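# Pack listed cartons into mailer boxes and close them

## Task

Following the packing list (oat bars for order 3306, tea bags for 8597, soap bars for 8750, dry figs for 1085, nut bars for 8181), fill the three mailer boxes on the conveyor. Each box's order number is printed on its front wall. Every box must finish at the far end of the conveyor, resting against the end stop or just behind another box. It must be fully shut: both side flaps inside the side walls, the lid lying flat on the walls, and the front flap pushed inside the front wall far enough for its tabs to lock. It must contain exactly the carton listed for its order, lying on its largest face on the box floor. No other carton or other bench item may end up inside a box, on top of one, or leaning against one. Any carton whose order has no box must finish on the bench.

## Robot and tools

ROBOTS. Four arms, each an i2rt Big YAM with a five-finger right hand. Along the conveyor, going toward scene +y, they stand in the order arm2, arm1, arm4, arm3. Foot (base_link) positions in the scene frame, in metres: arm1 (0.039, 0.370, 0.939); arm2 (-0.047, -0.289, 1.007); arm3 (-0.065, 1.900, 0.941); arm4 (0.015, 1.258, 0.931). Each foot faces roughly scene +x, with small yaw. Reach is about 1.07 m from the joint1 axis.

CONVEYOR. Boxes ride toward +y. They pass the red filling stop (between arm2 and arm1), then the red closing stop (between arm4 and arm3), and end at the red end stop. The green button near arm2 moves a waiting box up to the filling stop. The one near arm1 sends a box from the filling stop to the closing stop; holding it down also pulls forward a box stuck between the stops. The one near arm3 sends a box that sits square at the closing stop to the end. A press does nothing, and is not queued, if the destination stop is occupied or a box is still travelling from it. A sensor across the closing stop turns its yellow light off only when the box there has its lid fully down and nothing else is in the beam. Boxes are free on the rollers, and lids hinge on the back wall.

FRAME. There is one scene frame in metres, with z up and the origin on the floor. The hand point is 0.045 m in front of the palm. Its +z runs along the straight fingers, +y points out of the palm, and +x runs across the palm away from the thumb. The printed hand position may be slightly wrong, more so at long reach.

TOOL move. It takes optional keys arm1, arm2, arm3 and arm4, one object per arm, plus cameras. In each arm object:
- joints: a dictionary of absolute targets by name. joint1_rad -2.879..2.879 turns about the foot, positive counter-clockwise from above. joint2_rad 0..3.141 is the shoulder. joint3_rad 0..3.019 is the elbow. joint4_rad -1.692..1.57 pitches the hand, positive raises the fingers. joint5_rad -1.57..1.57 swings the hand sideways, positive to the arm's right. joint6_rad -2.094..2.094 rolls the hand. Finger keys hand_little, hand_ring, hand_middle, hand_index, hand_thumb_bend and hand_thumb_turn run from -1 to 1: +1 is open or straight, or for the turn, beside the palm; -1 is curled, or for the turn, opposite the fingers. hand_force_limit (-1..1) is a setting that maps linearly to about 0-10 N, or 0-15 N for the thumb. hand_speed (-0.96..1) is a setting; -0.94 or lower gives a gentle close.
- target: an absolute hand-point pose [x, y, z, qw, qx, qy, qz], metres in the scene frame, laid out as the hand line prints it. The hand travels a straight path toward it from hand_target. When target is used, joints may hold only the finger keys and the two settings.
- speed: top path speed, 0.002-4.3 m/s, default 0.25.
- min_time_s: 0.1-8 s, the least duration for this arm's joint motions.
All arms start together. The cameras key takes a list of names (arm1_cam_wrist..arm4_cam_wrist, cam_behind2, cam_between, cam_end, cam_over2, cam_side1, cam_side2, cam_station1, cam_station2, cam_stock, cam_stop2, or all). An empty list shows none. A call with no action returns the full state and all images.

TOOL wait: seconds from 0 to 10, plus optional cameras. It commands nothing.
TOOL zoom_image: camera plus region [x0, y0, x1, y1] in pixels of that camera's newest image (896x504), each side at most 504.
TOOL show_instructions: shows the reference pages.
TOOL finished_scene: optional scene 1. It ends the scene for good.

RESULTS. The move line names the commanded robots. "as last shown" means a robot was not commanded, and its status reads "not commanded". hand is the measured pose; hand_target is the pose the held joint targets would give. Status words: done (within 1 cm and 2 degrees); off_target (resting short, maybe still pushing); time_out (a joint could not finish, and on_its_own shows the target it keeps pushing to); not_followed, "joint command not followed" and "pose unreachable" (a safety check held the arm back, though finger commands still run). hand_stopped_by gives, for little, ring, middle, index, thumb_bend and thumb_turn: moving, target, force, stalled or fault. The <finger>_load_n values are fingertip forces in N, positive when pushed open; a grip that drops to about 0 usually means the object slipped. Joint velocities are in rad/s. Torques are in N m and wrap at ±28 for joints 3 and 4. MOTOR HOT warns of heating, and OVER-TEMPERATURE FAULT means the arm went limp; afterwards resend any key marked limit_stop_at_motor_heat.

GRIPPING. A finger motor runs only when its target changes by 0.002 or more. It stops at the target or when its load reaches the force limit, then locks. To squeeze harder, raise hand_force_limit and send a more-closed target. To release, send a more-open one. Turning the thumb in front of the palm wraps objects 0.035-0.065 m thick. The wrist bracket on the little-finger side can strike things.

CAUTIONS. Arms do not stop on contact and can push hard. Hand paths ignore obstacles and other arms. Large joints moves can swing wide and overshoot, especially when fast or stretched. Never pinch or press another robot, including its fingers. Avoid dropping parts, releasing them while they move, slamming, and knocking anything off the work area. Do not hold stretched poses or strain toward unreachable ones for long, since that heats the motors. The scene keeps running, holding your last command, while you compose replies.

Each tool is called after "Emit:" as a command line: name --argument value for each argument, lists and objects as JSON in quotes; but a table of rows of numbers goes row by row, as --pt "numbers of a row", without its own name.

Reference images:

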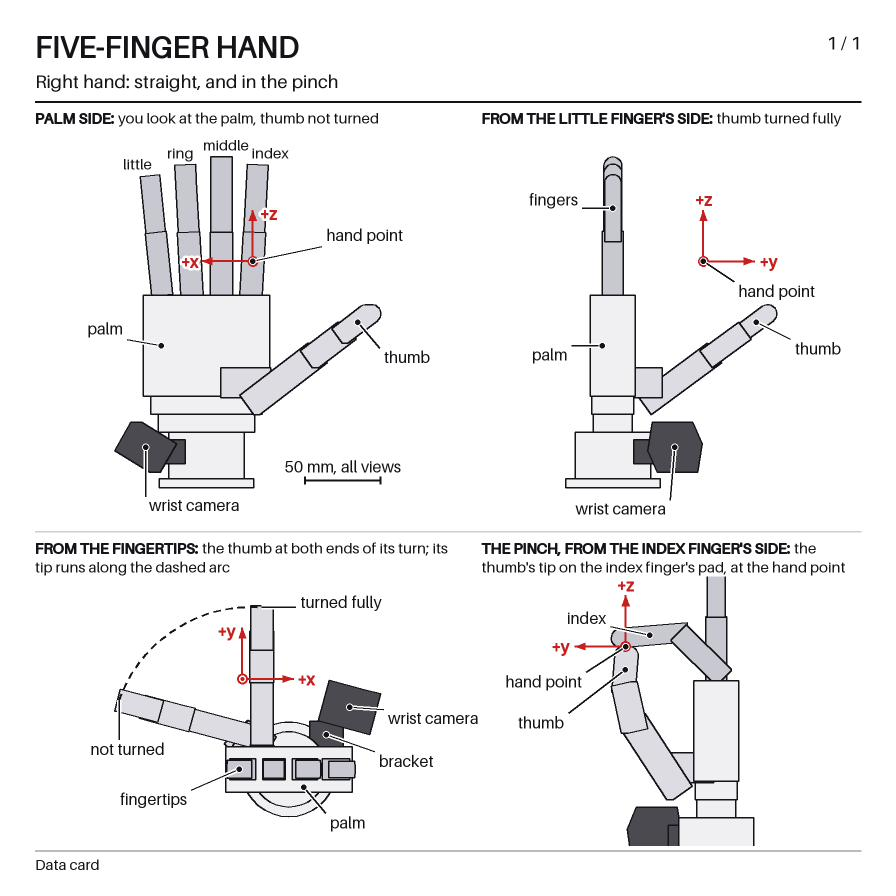

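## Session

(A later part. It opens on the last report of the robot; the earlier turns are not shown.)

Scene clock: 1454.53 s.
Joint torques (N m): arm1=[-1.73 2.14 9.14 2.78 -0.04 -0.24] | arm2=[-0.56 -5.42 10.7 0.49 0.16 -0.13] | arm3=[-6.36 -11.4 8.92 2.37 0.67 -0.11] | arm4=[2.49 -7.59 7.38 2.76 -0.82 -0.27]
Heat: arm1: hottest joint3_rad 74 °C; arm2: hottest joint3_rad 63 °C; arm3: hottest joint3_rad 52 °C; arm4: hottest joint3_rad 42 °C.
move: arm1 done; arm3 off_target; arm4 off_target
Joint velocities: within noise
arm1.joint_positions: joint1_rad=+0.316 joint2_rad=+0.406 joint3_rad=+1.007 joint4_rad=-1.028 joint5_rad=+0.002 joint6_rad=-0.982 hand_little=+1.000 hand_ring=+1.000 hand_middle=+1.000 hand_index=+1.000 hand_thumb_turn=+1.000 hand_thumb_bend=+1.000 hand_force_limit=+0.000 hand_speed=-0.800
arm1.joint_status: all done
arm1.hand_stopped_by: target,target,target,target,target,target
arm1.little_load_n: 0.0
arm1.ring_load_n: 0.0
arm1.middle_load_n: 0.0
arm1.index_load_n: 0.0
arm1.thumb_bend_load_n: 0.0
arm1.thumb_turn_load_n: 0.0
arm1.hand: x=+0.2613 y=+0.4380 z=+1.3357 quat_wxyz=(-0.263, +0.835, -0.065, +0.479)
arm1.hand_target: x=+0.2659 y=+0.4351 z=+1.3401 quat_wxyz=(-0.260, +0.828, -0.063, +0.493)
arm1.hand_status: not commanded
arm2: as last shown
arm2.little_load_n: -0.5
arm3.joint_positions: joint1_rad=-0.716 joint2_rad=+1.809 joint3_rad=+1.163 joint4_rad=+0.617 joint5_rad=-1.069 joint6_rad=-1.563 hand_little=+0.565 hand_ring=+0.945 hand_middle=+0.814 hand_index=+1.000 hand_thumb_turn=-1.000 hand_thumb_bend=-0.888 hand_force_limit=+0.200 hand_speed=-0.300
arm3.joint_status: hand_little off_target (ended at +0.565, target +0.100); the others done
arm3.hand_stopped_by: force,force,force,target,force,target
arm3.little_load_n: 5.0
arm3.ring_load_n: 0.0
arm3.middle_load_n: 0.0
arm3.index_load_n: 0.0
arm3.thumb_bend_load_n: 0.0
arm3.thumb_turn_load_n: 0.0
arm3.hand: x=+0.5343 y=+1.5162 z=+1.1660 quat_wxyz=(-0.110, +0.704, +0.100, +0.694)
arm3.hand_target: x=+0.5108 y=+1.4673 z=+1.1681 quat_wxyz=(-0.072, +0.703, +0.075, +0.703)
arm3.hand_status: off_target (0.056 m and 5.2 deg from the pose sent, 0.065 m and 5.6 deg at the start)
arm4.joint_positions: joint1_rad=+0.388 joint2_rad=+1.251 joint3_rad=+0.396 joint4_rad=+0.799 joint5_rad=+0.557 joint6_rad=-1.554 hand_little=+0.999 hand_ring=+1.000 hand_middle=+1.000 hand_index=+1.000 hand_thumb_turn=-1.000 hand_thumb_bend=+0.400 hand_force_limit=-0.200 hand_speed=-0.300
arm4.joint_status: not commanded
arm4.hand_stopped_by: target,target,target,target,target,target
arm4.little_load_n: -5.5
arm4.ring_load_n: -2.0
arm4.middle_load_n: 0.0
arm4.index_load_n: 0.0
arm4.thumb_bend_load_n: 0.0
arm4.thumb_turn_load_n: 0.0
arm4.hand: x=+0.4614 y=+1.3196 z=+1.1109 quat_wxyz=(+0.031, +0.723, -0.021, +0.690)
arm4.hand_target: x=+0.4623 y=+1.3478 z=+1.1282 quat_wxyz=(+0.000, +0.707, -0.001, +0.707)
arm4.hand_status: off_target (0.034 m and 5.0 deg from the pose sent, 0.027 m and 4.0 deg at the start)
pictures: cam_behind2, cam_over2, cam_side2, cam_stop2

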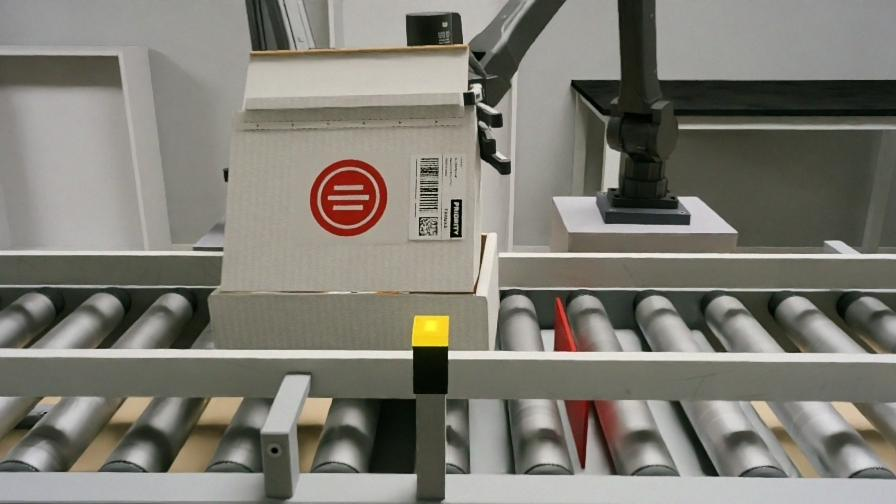

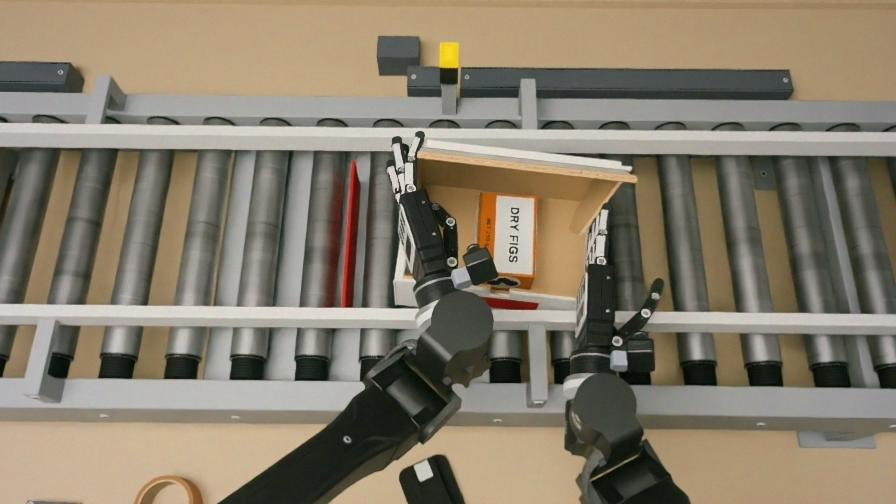

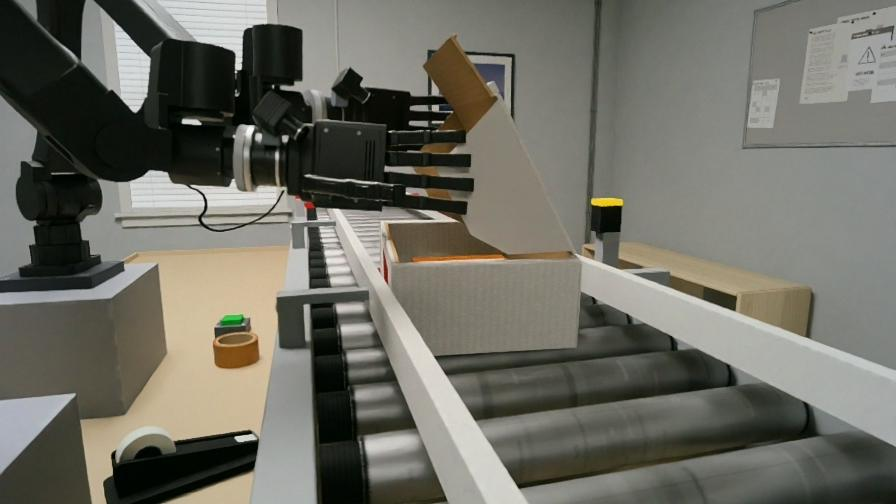

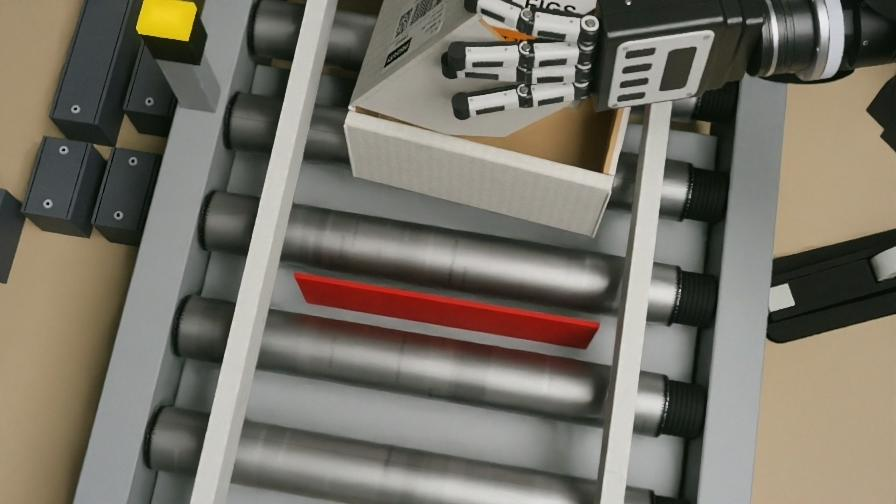

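Emit:
move --arm3 '{"target": [0.475, 1.475, 1.160, -0.0739, 0.7032, 0.0739, 0.7032], "speed": 0.05}' --arm4 '{"target": [0.448, 1.355, 1.125, 0, 0.7071, 0, 0.7071], "speed": 0.05}' --cameras '["cam_stop2","cam_side2","cam_over2","cam_behind2"]'

Scene clock: 1461.30 s.
Joint torques (N m): arm1=[-1.73 2.14 9.11 2.78 -0.04 -0.24] | arm2=[-0.73 -5.42 10.71 0.5 0.17 -0.13] | arm3=[-6.12 -12.4 7.23 2.1 0.67 -0.01] | arm4=[2.26 -7.65 7.6 3.04 -0.75 -0.28]
Heat: arm1: hottest joint3_rad 72 °C; arm2: hottest joint3_rad 63 °C; arm3: hottest joint3_rad 51 °C; arm4: hottest joint3_rad 41 °C.
move: arm3 off_target; arm4 off_target
Joint velocities: within noise
arm1, arm2: as last shown
arm1.hand_target: x=+0.2659 y=+0.4351 z=+1.3400 quat_wxyz=(-0.260, +0.828, -0.063, +0.493)
arm2.little_load_n: 0.0
arm3.joint_positions: joint1_rad=-0.758 joint2_rad=+1.780 joint3_rad=+1.078 joint4_rad=+0.680 joint5_rad=-1.109 joint6_rad=-1.566 hand_little=+0.565 hand_ring=+0.945 hand_middle=+0.814 hand_index=+1.000 hand_thumb_turn=-1.000 hand_thumb_bend=-0.888 hand_force_limit=+0.200 hand_speed=-0.300
arm3.joint_status: not commanded
arm3.hand_stopped_by: force,force,force,target,force,target
arm3.little_load_n: 9.0
arm3.ring_load_n: 0.0
arm3.middle_load_n: 0.0
arm3.index_load_n: 0.0
arm3.thumb_bend_load_n: 0.0
arm3.thumb_turn_load_n: 0.0
arm3.hand: x=+0.5020 y=+1.5163 z=+1.1557 quat_wxyz=(-0.106, +0.703, +0.102, +0.696)
arm3.hand_target: x=+0.4752 y=+1.4769 z=+1.1608 quat_wxyz=(-0.074, +0.703, +0.074, +0.704)
arm3.hand_status: off_target (0.050 m and 5.0 deg from the pose sent, 0.072 m and 5.2 deg at the start)
arm4.joint_positions: joint1_rad=+0.434 joint2_rad=+1.240 joint3_rad=+0.366 joint4_rad=+0.799 joint5_rad=+0.596 joint6_rad=-1.554 hand_little=+1.000 hand_ring=+0.999 hand_middle=+1.000 hand_index=+1.000 hand_thumb_turn=-1.000 hand_thumb_bend=+0.400 hand_force_limit=-0.200 hand_speed=-0.300
arm4.joint_status: not commanded
arm4.hand_stopped_by: target,target,target,target,target,target
arm4.little_load_n: 0.0
arm4.ring_load_n: -7.0
arm4.middle_load_n: 0.0
arm4.index_load_n: 0.0
arm4.thumb_bend_load_n: 0.0
arm4.thumb_turn_load_n: 0.0
arm4.hand: x=+0.4461 y=+1.3270 z=+1.1017 quat_wxyz=(+0.034, +0.728, -0.014, +0.685)
arm4.hand_target: x=+0.4482 y=+1.3540 z=+1.1244 quat_wxyz=(+0.000, +0.708, +0.001, +0.707)
arm4.hand_status: off_target (0.036 m and 5.5 deg from the pose sent, 0.040 m and 5.0 deg at the start)
pictures: cam_behind2, cam_over2, cam_side2, cam_stop2

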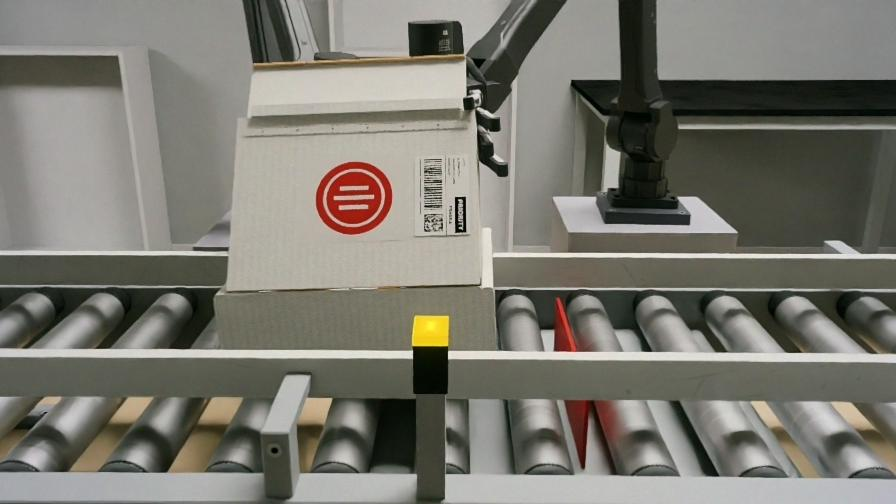

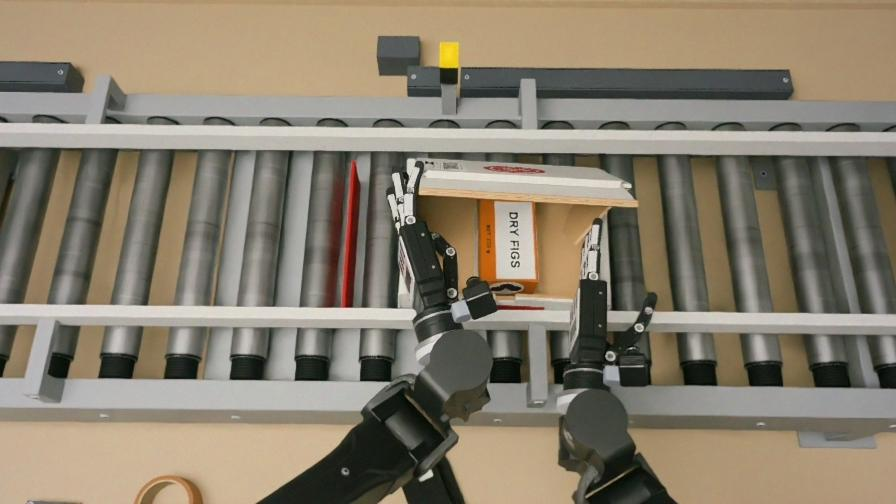

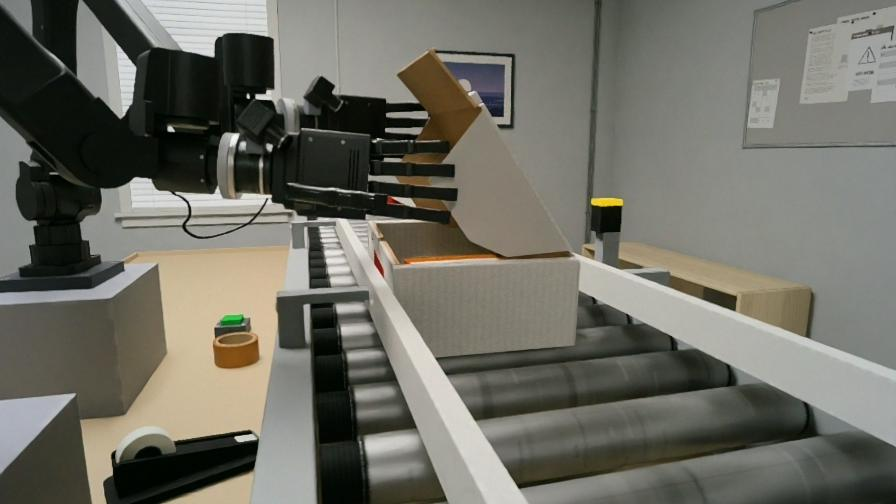

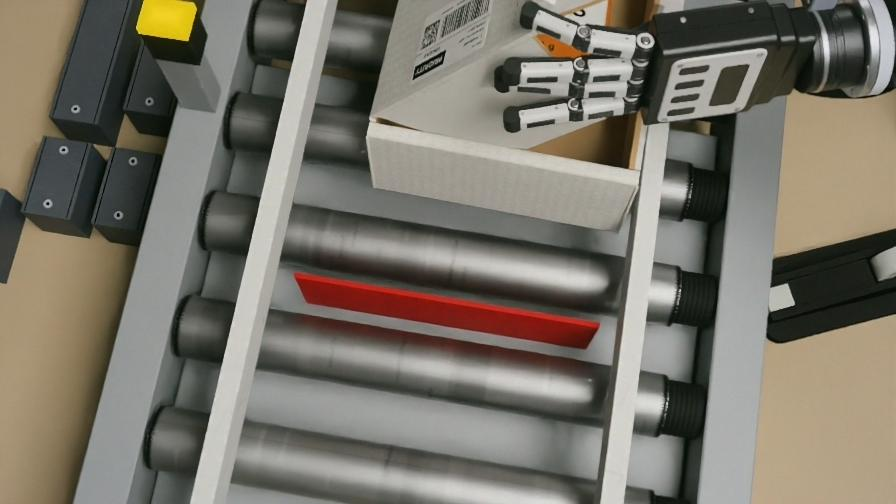

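Emit:
zoom_image --camera "cam_stop2" --region '[340, 60, 660, 240]'

Emit:
zoom_image --camera "cam_side2" --region '[340, 100, 600, 300]'

Scaled by 1.575 from the camera's image (finer frame: 1280x720).

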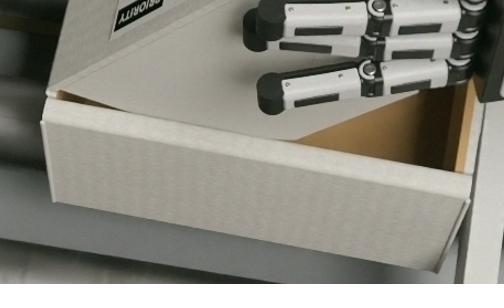

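Scaled by 1.938 from the camera's image (finer frame: 1280x720).

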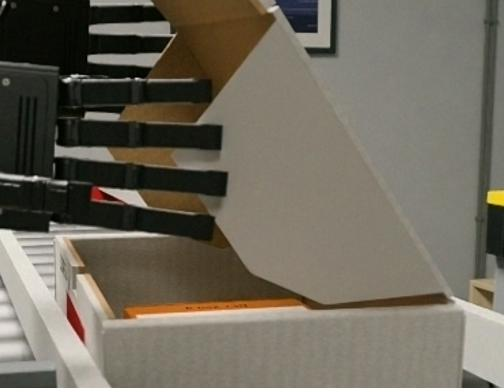

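Emit:
move --arm3 '{"target": [0.453, 1.475, 1.140, -0.0739, 0.7032, 0.0739, 0.7032], "speed": 0.05}' --arm4 '{"target": [0.425, 1.355, 1.125, 0, 0.7071, 0, 0.7071], "speed": 0.05}' --cameras '["cam_stop2","cam_side2","cam_over2","cam_behind2"]'

Emit:
zoom_image --camera "cam_stop2" --region '[340, 60, 660, 240]'

Emit:
zoom_image --camera "cam_side2" --region '[340, 100, 600, 300]'

Scene clock: 1472.80 s.
Joint torques (N m): arm1=[-1.73 2.08 9.11 2.8 -0.04 -0.24] | arm2=[-0.67 -5.42 10.71 0.49 0.17 -0.13] | arm3=[-5.6 -11.11 6.56 1.98 0.47 -0.02] | arm4=[1.49 -7.65 7.94 2.32 -0.42 -0.25]
Heat: arm1: hottest joint3_rad 70 °C; arm2: hottest joint3_rad 63 °C; arm3: hottest joint3_rad 50 °C; arm4: hottest joint3_rad 41 °C.
move: arm3 off_target; arm4 off_target
Joint velocities: within noise
arm1, arm2: as last shown
arm3.joint_positions: joint1_rad=-0.796 joint2_rad=+1.777 joint3_rad=+1.025 joint4_rad=+0.744 joint5_rad=-1.133 joint6_rad=-1.566 hand_little=+0.565 hand_ring=+0.945 hand_middle=+0.814 hand_index=+1.000 hand_thumb_turn=-1.000 hand_thumb_bend=-0.888 hand_force_limit=+0.200 hand_speed=-0.300
arm3.joint_status: not commanded
arm3.hand_stopped_by: force,force,force,target,force,target
arm3.little_load_n: 7.5
arm3.ring_load_n: 0.0
arm3.middle_load_n: 0.0
arm3.index_load_n: 0.0
arm3.thumb_bend_load_n: 0.0
arm3.thumb_turn_load_n: 0.0
arm3.hand: x=+0.4781 y=+1.5097 z=+1.1446 quat_wxyz=(-0.098, +0.700, +0.101, +0.700)
arm3.hand_target: x=+0.4530 y=+1.4760 z=+1.1396 quat_wxyz=(-0.074, +0.703, +0.073, +0.703)
arm3.hand_status: off_target (0.043 m and 4.2 deg from the pose sent, 0.066 m and 5.0 deg at the start)
arm4.joint_positions: joint1_rad=+0.494 joint2_rad=+1.186 joint3_rad=+0.315 joint4_rad=+0.799 joint5_rad=+0.636 joint6_rad=-1.555 hand_little=+1.000 hand_ring=+1.000 hand_middle=+1.000 hand_index=+1.000 hand_thumb_turn=-1.000 hand_thumb_bend=+0.400 hand_force_limit=-0.200 hand_speed=-0.300
arm4.joint_status: not commanded
arm4.hand_stopped_by: target,target,target,target,target,target
arm4.little_load_n: 0.0
arm4.ring_load_n: 0.0
arm4.middle_load_n: -4.5
arm4.index_load_n: 0.0
arm4.thumb_bend_load_n: 0.0
arm4.thumb_turn_load_n: 0.0
arm4.hand: x=+0.4227 y=+1.3342 z=+1.0999 quat_wxyz=(+0.028, +0.727, -0.006, +0.686)
arm4.hand_target: x=+0.4253 y=+1.3541 z=+1.1240 quat_wxyz=(+0.001, +0.708, +0.001, +0.707)
arm4.hand_status: off_target (0.033 m and 4.6 deg from the pose sent, 0.042 m and 5.5 deg at the start)
pictures: cam_behind2, cam_over2, cam_side2, cam_stop2

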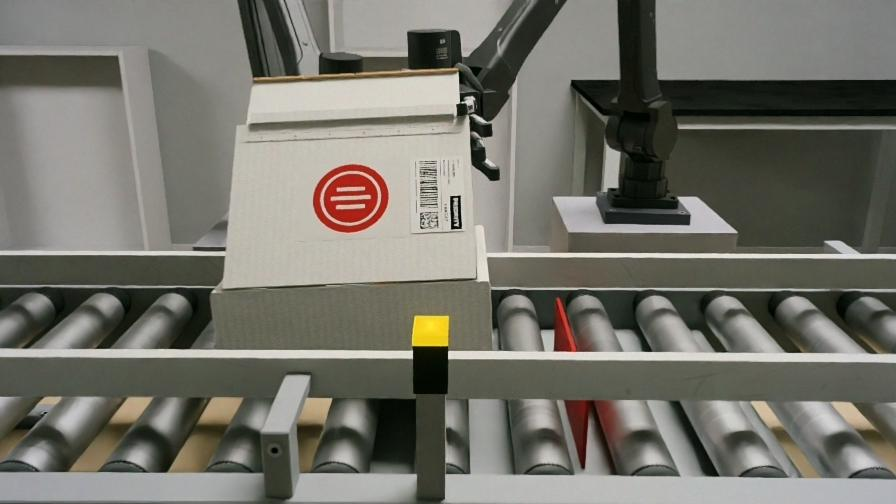

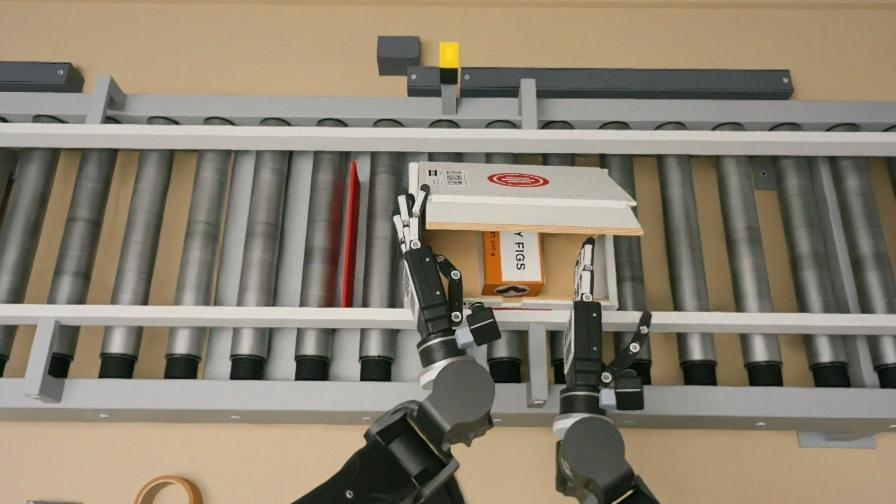

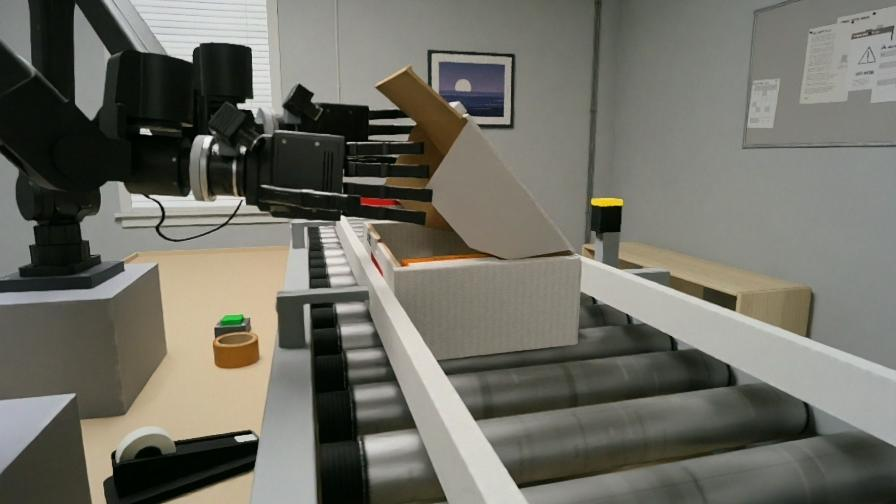

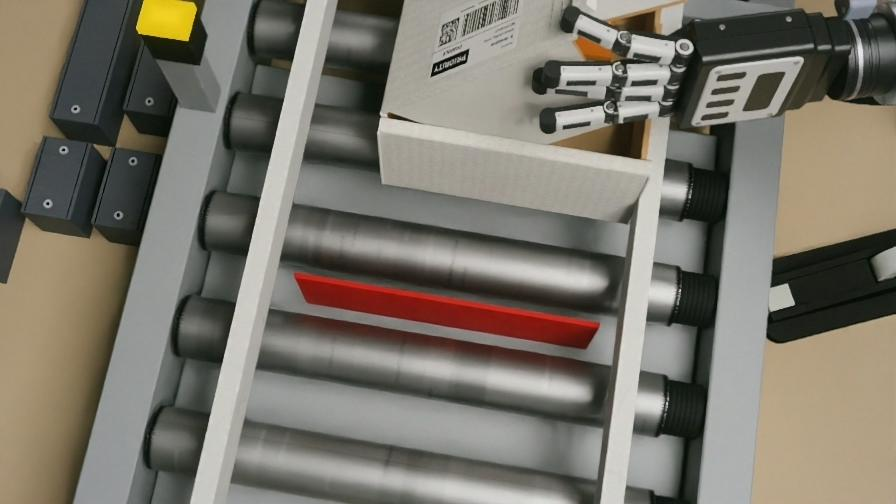

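Scaled by 1.575 from the camera's image (finer frame: 1280x720).

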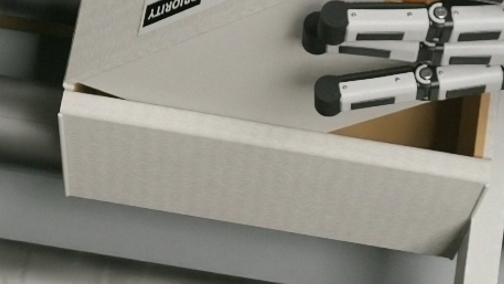

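Scaled by 1.938 from the camera's image (finer frame: 1280x720).

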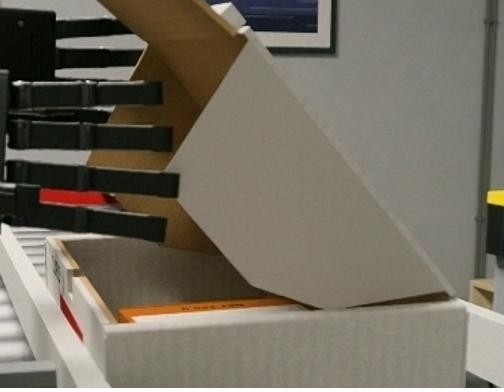

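Emit:
move --arm3 '{"target": [0.425, 1.475, 1.127, -0.0739, 0.7032, 0.0739, 0.7032], "speed": 0.05}' --arm4 '{"target": [0.40, 1.355, 1.125, 0, 0.7071, 0, 0.7071], "speed": 0.05}' --cameras '["cam_stop2","cam_side2","cam_over2","cam_behind2"]'

Emit:
zoom_image --camera "cam_stop2" --region '[340, 60, 660, 240]'

Emit:
zoom_image --camera "cam_side2" --region '[340, 100, 600, 300]'

Scene clock: 1481.63 s.
Joint torques (N m): arm1=[-1.73 2.14 9.11 2.8 -0.04 -0.24] | arm2=[-0.67 -5.42 10.73 0.5 0.16 -0.14] | arm3=[-2.9 -11.22 6.24 2.14 -0.05 -0.02] | arm4=[0.09 -5.77 7.36 1.2 0.04 -0.28]
Heat: arm1: hottest joint3_rad 68 °C; arm2: hottest joint3_rad 63 °C; arm3: hottest joint3_rad 49 °C; arm4: hottest joint3_rad 41 °C.
move: arm3 off_target; arm4 done
Joint velocities: within noise
arm1, arm2: as last shown
arm2.thumb_turn_load_n: 0.5
arm3.joint_positions: joint1_rad=-0.874 joint2_rad=+1.777 joint3_rad=+0.969 joint4_rad=+0.787 joint5_rad=-1.166 joint6_rad=-1.566 hand_little=+0.565 hand_ring=+0.945 hand_middle=+0.814 hand_index=+1.000 hand_thumb_turn=-1.000 hand_thumb_bend=-0.888 hand_force_limit=+0.200 hand_speed=-0.300
arm3.joint_status: not commanded
arm3.hand_stopped_by: force,force,force,target,force,target
arm3.little_load_n: 0.5
arm3.ring_load_n: 0.0
arm3.middle_load_n: 1.0
arm3.index_load_n: 0.0
arm3.thumb_bend_load_n: 0.0
arm3.thumb_turn_load_n: 0.0
arm3.hand: x=+0.4372 y=+1.4868 z=+1.1272 quat_wxyz=(-0.085, +0.704, +0.081, +0.700)
arm3.hand_target: x=+0.4252 y=+1.4743 z=+1.1280 quat_wxyz=(-0.073, +0.703, +0.074, +0.704)
arm3.hand_status: off_target (0.017 m and 1.6 deg from the pose sent, 0.066 m and 4.2 deg at the start)
arm4.joint_positions: joint1_rad=+0.576 joint2_rad=+1.100 joint3_rad=+0.286 joint4_rad=+0.799 joint5_rad=+0.673 joint6_rad=-1.555 hand_little=+1.000 hand_ring=+1.000 hand_middle=+1.000 hand_index=+1.000 hand_thumb_turn=-1.000 hand_thumb_bend=+0.400 hand_force_limit=-0.200 hand_speed=-0.300
arm4.joint_status: not commanded
arm4.hand_stopped_by: target,target,target,target,target,target
arm4.little_load_n: -0.5
arm4.ring_load_n: 0.0
arm4.middle_load_n: 0.0
arm4.index_load_n: 0.0
arm4.thumb_bend_load_n: 0.0
arm4.thumb_turn_load_n: 0.0
arm4.hand: x=+0.4024 y=+1.3521 z=+1.1171 quat_wxyz=(+0.000, +0.711, -0.001, +0.703)
arm4.hand_target: x=+0.4016 y=+1.3579 z=+1.1259 quat_wxyz=(-0.004, +0.706, +0.004, +0.708)
arm4.hand_status: done (0.009 m and 0.6 deg from the pose sent, 0.040 m and 4.6 deg at the start)
pictures: cam_behind2, cam_over2, cam_side2, cam_stop2

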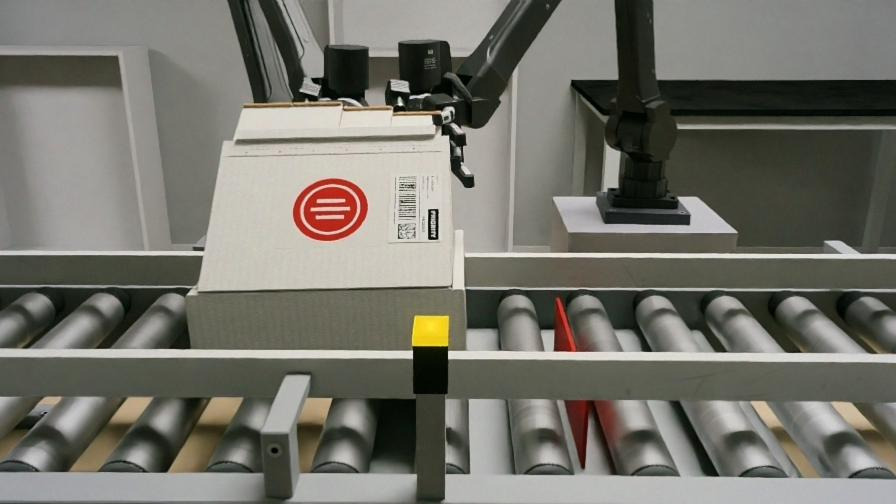

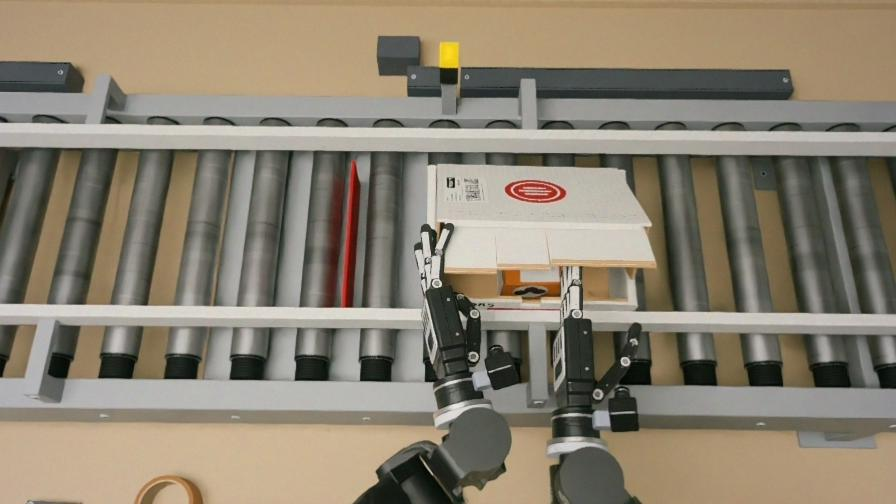

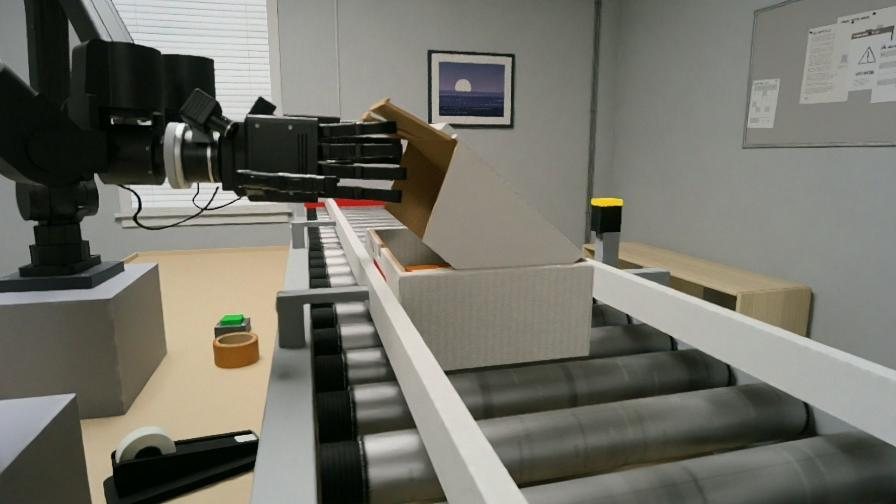

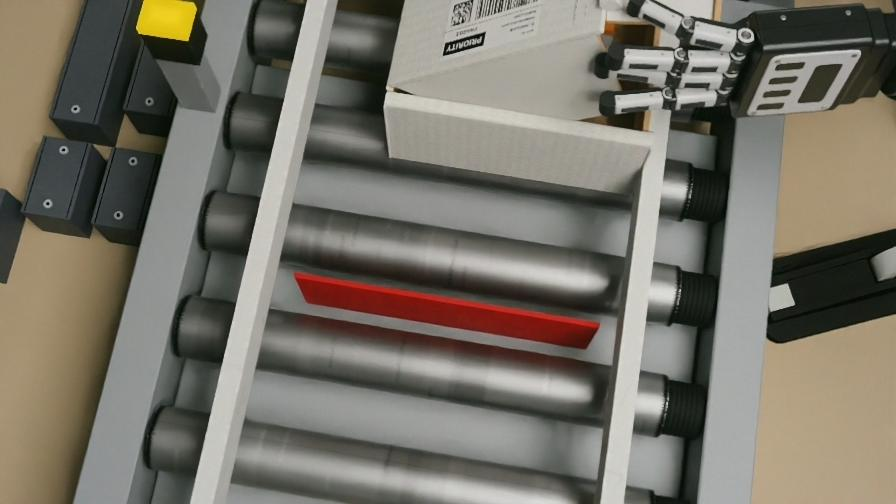

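Scaled by 1.575 from the camera's image (finer frame: 1280x720).

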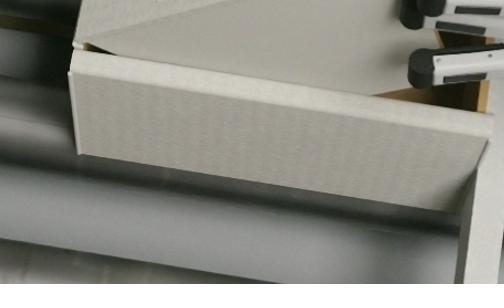

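Scaled by 1.938 from the camera's image (finer frame: 1280x720).

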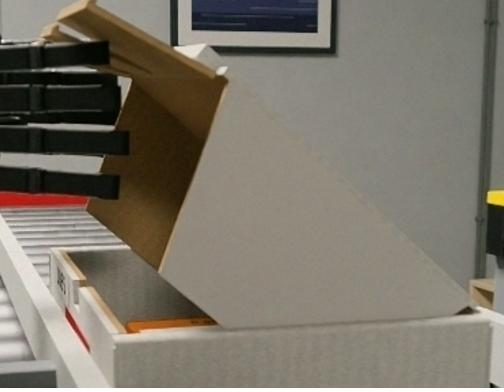

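Emit:
move --arm3 '{"target": [0.33, 1.52, 1.15, -0.0739, 0.7032, 0.0739, 0.7032], "speed": 0.12}' --cameras '["cam_stop2","cam_side2"]'

Scene clock: 1523.83 s.
Joint torques (N m): arm1=[-1.73 2.14 9.13 2.8 -0.04 -0.24] | arm2=[-0.67 -5.48 10.71 0.49 0.16 -0.13] | arm3=[-1.38 -9.11 6.19 2.03 -0.27 0] | arm4=[-0.15 -5.19 7.47 1.2 0.03 -0.27]
Heat: arm1: hottest joint3_rad 64 °C; arm2: hottest joint3_rad 63 °C; arm3: hottest joint3_rad 45 °C; arm4: hottest joint3_rad 39 °C.
move: arm3 done
Joint velocities: within noise
arm1, arm2, arm4: as last shown
arm1.ring_load_n: 0.5
arm2.thumb_turn_load_n: 0.0
arm3.joint_positions: joint1_rad=-1.017 joint2_rad=+1.555 joint3_rad=+0.732 joint4_rad=+0.790 joint5_rad=-1.274 joint6_rad=-1.553 hand_little=+0.565 hand_ring=+0.945 hand_middle=+0.814 hand_index=+1.000 hand_thumb_turn=-1.000 hand_thumb_bend=-0.888 hand_force_limit=+0.200 hand_speed=-0.300
arm3.joint_status: not commanded
arm3.hand_stopped_by: force,force,force,target,force,target
arm3.little_load_n: 0.0
arm3.ring_load_n: 0.0
arm3.middle_load_n: 0.0
arm3.index_load_n: 0.0
arm3.thumb_bend_load_n: 0.0
arm3.thumb_turn_load_n: 0.0
arm3.hand: x=+0.3344 y=+1.5183 z=+1.1424 quat_wxyz=(-0.082, +0.707, +0.061, +0.700)
arm3.hand_target: x=+0.3299 y=+1.5174 z=+1.1508 quat_wxyz=(-0.074, +0.703, +0.065, +0.704)
arm3.hand_status: done (0.009 m and 1.9 deg from the pose sent, 0.114 m and 1.6 deg at the start)
arm4.joint_positions: joint1_rad=+0.580 joint2_rad=+1.096 joint3_rad=+0.284 joint4_rad=+0.799 joint5_rad=+0.670 joint6_rad=-1.555 hand_little=+1.000 hand_ring=+1.000 hand_middle=+1.000 hand_index=+1.000 hand_thumb_turn=-1.000 hand_thumb_bend=+0.400 hand_force_limit=-0.200 hand_speed=-0.300
arm4.little_load_n: 0.0
arm4.hand: x=+0.4017 y=+1.3534 z=+1.1179 quat_wxyz=(-0.003, +0.710, +0.001, +0.704)
arm4.hand_target: x=+0.4018 y=+1.3584 z=+1.1253 quat_wxyz=(-0.005, +0.706, +0.005, +0.708)
pictures: cam_side2, cam_stop2

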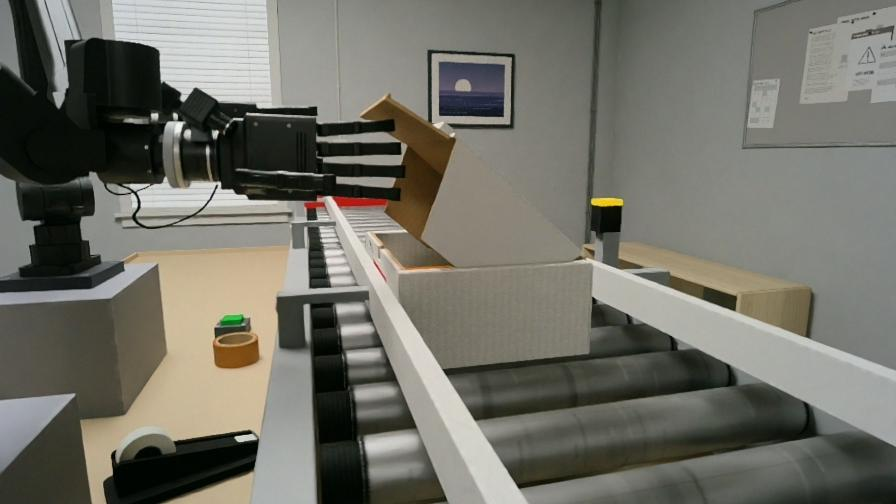

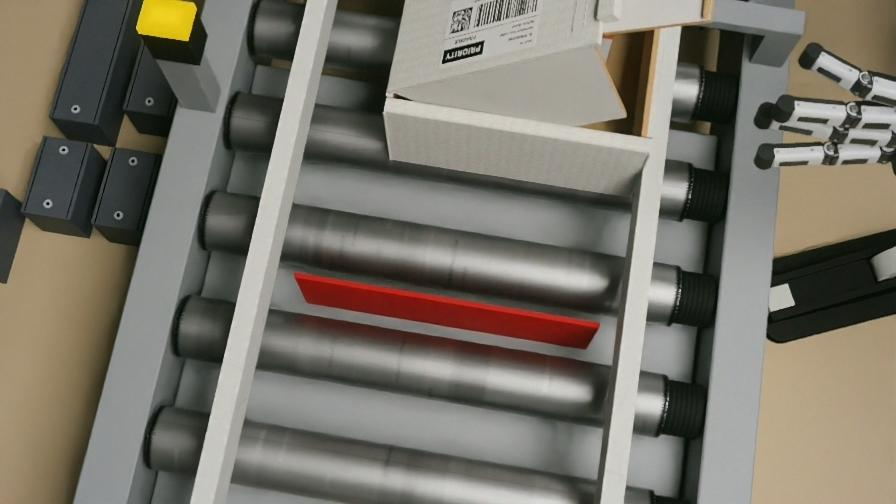

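Emit:
move --arm3 '{"target": [0.33, 1.58, 1.30, 0.2309, -0.4435, 0.7681, -0.3999], "speed": 0.25, "joints": {"hand_little": 1, "hand_ring": 1, "hand_middle": 1, "hand_index": 1, "hand_thumb_bend": 1, "hand_thumb_turn": 1, "hand_speed": 0.3}}' --cameras '["cam_over2","cam_station2"]'

Scene clock: 1543.70 s.
Joint torques (N m): arm1=[-1.73 2.14 9.11 2.78 -0.04 -0.24] | arm2=[-0.62 -5.42 10.71 0.5 0.17 -0.13] | arm3=[0.21 -5.95 14.06 0.92 -0.03 0.11] | arm4=[-0.15 -5.3 7.46 1.18 0.03 -0.27]
Heat: arm1: hottest joint3_rad 63 °C; arm2: hottest joint3_rad 63 °C; arm3: hottest joint3_rad 45 °C; arm4: hottest joint3_rad 39 °C.
move: arm3 off_target
Joint velocities: within noise
arm1, arm2, arm4: as last shown
arm1.ring_load_n: 0.0
arm1.middle_load_n: -0.5
arm1.thumb_turn_load_n: -0.5
arm3.joint_positions: joint1_rad=-0.782 joint2_rad=+1.228 joint3_rad=+1.299 joint4_rad=-0.747 joint5_rad=-0.239 joint6_rad=-0.194 hand_little=+1.000 hand_ring=+1.000 hand_middle=+1.000 hand_index=+1.000 hand_thumb_turn=+1.000 hand_thumb_bend=+1.000 hand_force_limit=+0.200 hand_speed=+0.300
arm3.joint_status: all done
arm3.hand_stopped_by: target,target,target,target,target,target
arm3.little_load_n: 0.0
arm3.ring_load_n: 0.0
arm3.middle_load_n: 0.0
arm3.index_load_n: 0.0
arm3.thumb_bend_load_n: 0.0
arm3.thumb_turn_load_n: 0.0
arm3.hand: x=+0.3148 y=+1.5765 z=+1.2742 quat_wxyz=(-0.217, +0.447, -0.773, +0.393)
arm3.hand_target: x=+0.3239 y=+1.5742 z=+1.2987 quat_wxyz=(-0.223, +0.444, -0.768, +0.405)
arm3.hand_status: off_target (0.030 m and 1.9 deg from the pose sent, 0.169 m and 111.1 deg at the start)

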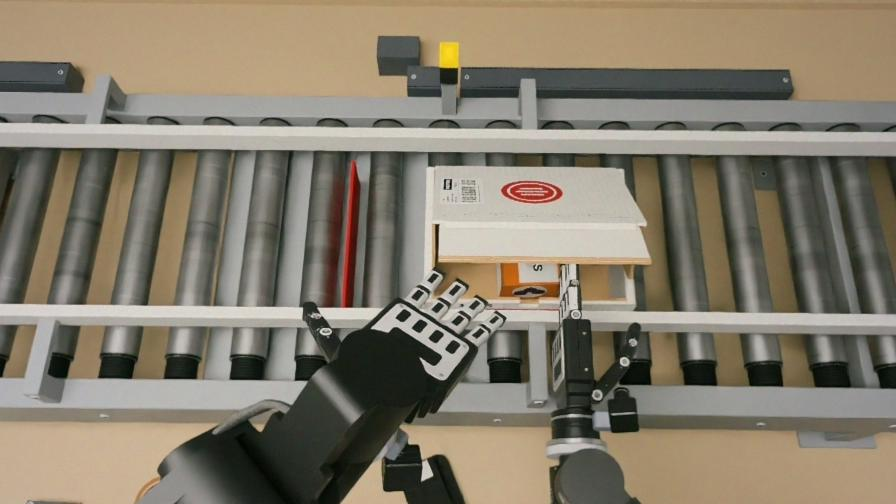

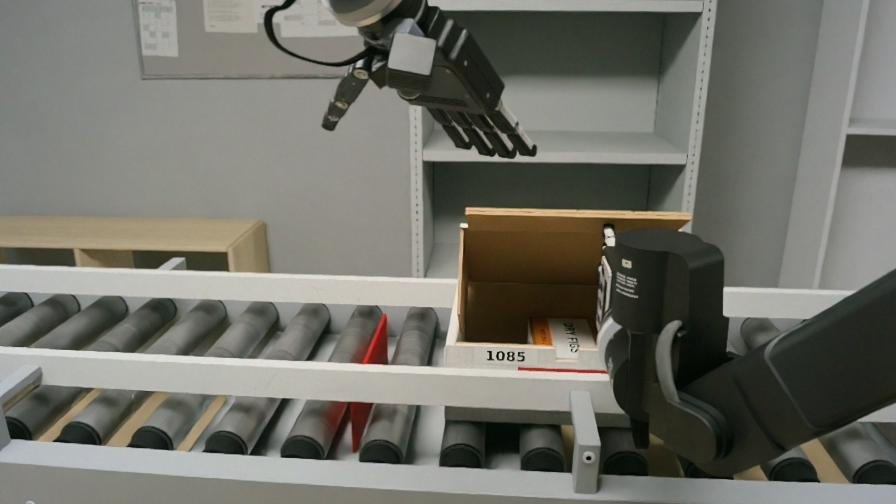

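Emit:
move --arm3 '{"target": [0.478, 1.535, 1.265, 0.2309, -0.4435, 0.7681, -0.3999], "speed": 0.2}' --arm4 '{"target": [0.33, 1.36, 1.13, 0, 0.7071, 0, 0.7071], "speed": 0.1}' --cameras '["cam_over2","cam_station2","cam_stop2"]'

Scene clock: 1548.70 s.
Joint torques (N m): arm1=[-1.73 2.14 9.13 2.78 -0.04 -0.24] | arm2=[-0.73 -5.42 10.71 0.49 0.17 -0.13] | arm3=[-0.21 -10.99 14.09 2.21 0 0.07] | arm4=[0.03 -2.61 7.83 1.06 0.09 -0.26]
Heat: arm1: hottest joint3_rad 63 °C; arm2: hottest joint3_rad 63 °C; arm3: hottest joint3_rad 47 °C; arm4: hottest joint3_rad 39 °C.
move: arm3 off_target; arm4 done
Joint velocities: within noise
arm1, arm2: as last shown
arm1.middle_load_n: 0.0
arm1.thumb_turn_load_n: 0.0
arm3.joint_positions: joint1_rad=-0.610 joint2_rad=+1.584 joint3_rad=+1.563 joint4_rad=-0.678 joint5_rad=-0.130 joint6_rad=-0.094 hand_little=+1.000 hand_ring=+1.000 hand_middle=+1.000 hand_index=+1.000 hand_thumb_turn=+1.000 hand_thumb_bend=+1.000 hand_force_limit=+0.200 hand_speed=+0.300
arm3.joint_status: not commanded
arm3.hand_stopped_by: target,target,target,target,target,target
arm3.little_load_n: 0.0
arm3.ring_load_n: 0.0
arm3.middle_load_n: 0.0
arm3.index_load_n: 0.0
arm3.thumb_bend_load_n: 0.0
arm3.thumb_turn_load_n: 0.0
arm3.hand: x=+0.4651 y=+1.5501 z=+1.2335 quat_wxyz=(-0.219, +0.458, -0.777, +0.372)
arm3.hand_target: x=+0.4808 y=+1.5423 z=+1.2633 quat_wxyz=(-0.232, +0.449, -0.765, +0.399)
arm3.hand_status: off_target (0.037 m and 4.0 deg from the pose sent, 0.169 m and 1.9 deg at the start)
arm4.joint_positions: joint1_rad=+0.819 joint2_rad=+0.859 joint3_rad=+0.199 joint4_rad=+0.664 joint5_rad=+0.925 joint6_rad=-1.566 hand_little=+1.000 hand_ring=+1.000 hand_middle=+1.000 hand_index=+1.000 hand_thumb_turn=-1.000 hand_thumb_bend=+0.400 hand_force_limit=-0.200 hand_speed=-0.300
arm4.joint_status: not commanded
arm4.hand_stopped_by: target,target,target,target,target,target
arm4.little_load_n: -0.5
arm4.ring_load_n: 0.0
arm4.middle_load_n: 0.0
arm4.index_load_n: 0.0
arm4.thumb_bend_load_n: 0.0
arm4.thumb_turn_load_n: 0.0
arm4.hand: x=+0.3321 y=+1.3565 z=+1.1271 quat_wxyz=(+0.003, +0.706, -0.005, +0.708)
arm4.hand_target: x=+0.3307 y=+1.3602 z=+1.1307 quat_wxyz=(+0.002, +0.706, +0.002, +0.709)
arm4.hand_status: done (0.005 m and 0.6 deg from the pose sent, 0.073 m and 0.6 deg at the start)

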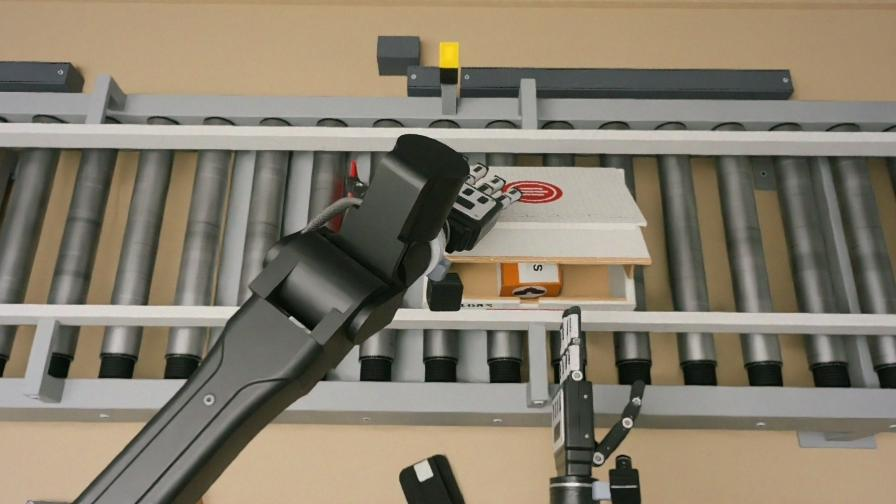

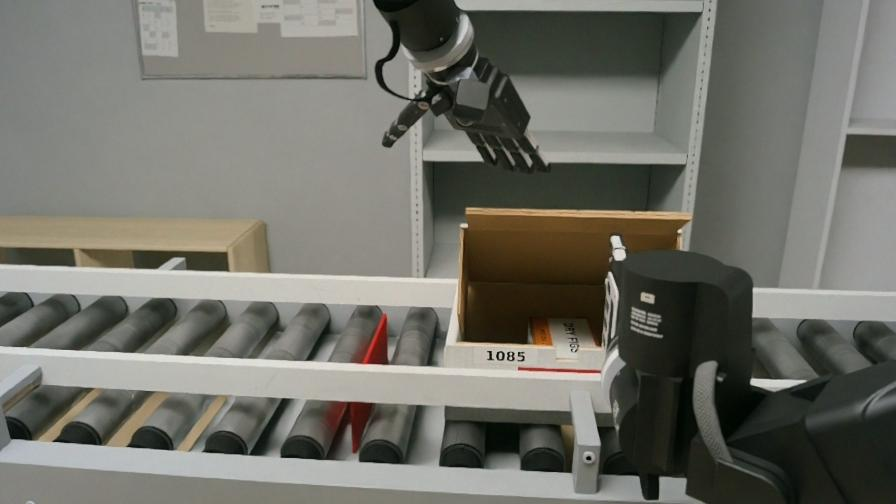

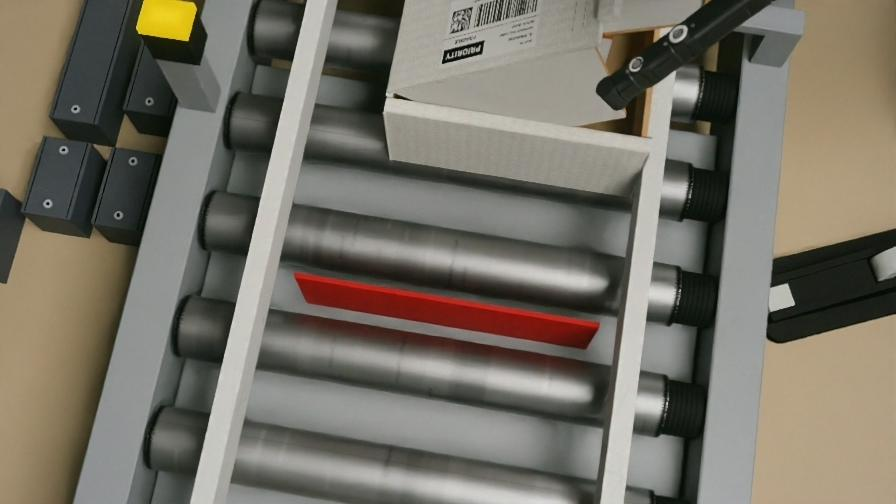

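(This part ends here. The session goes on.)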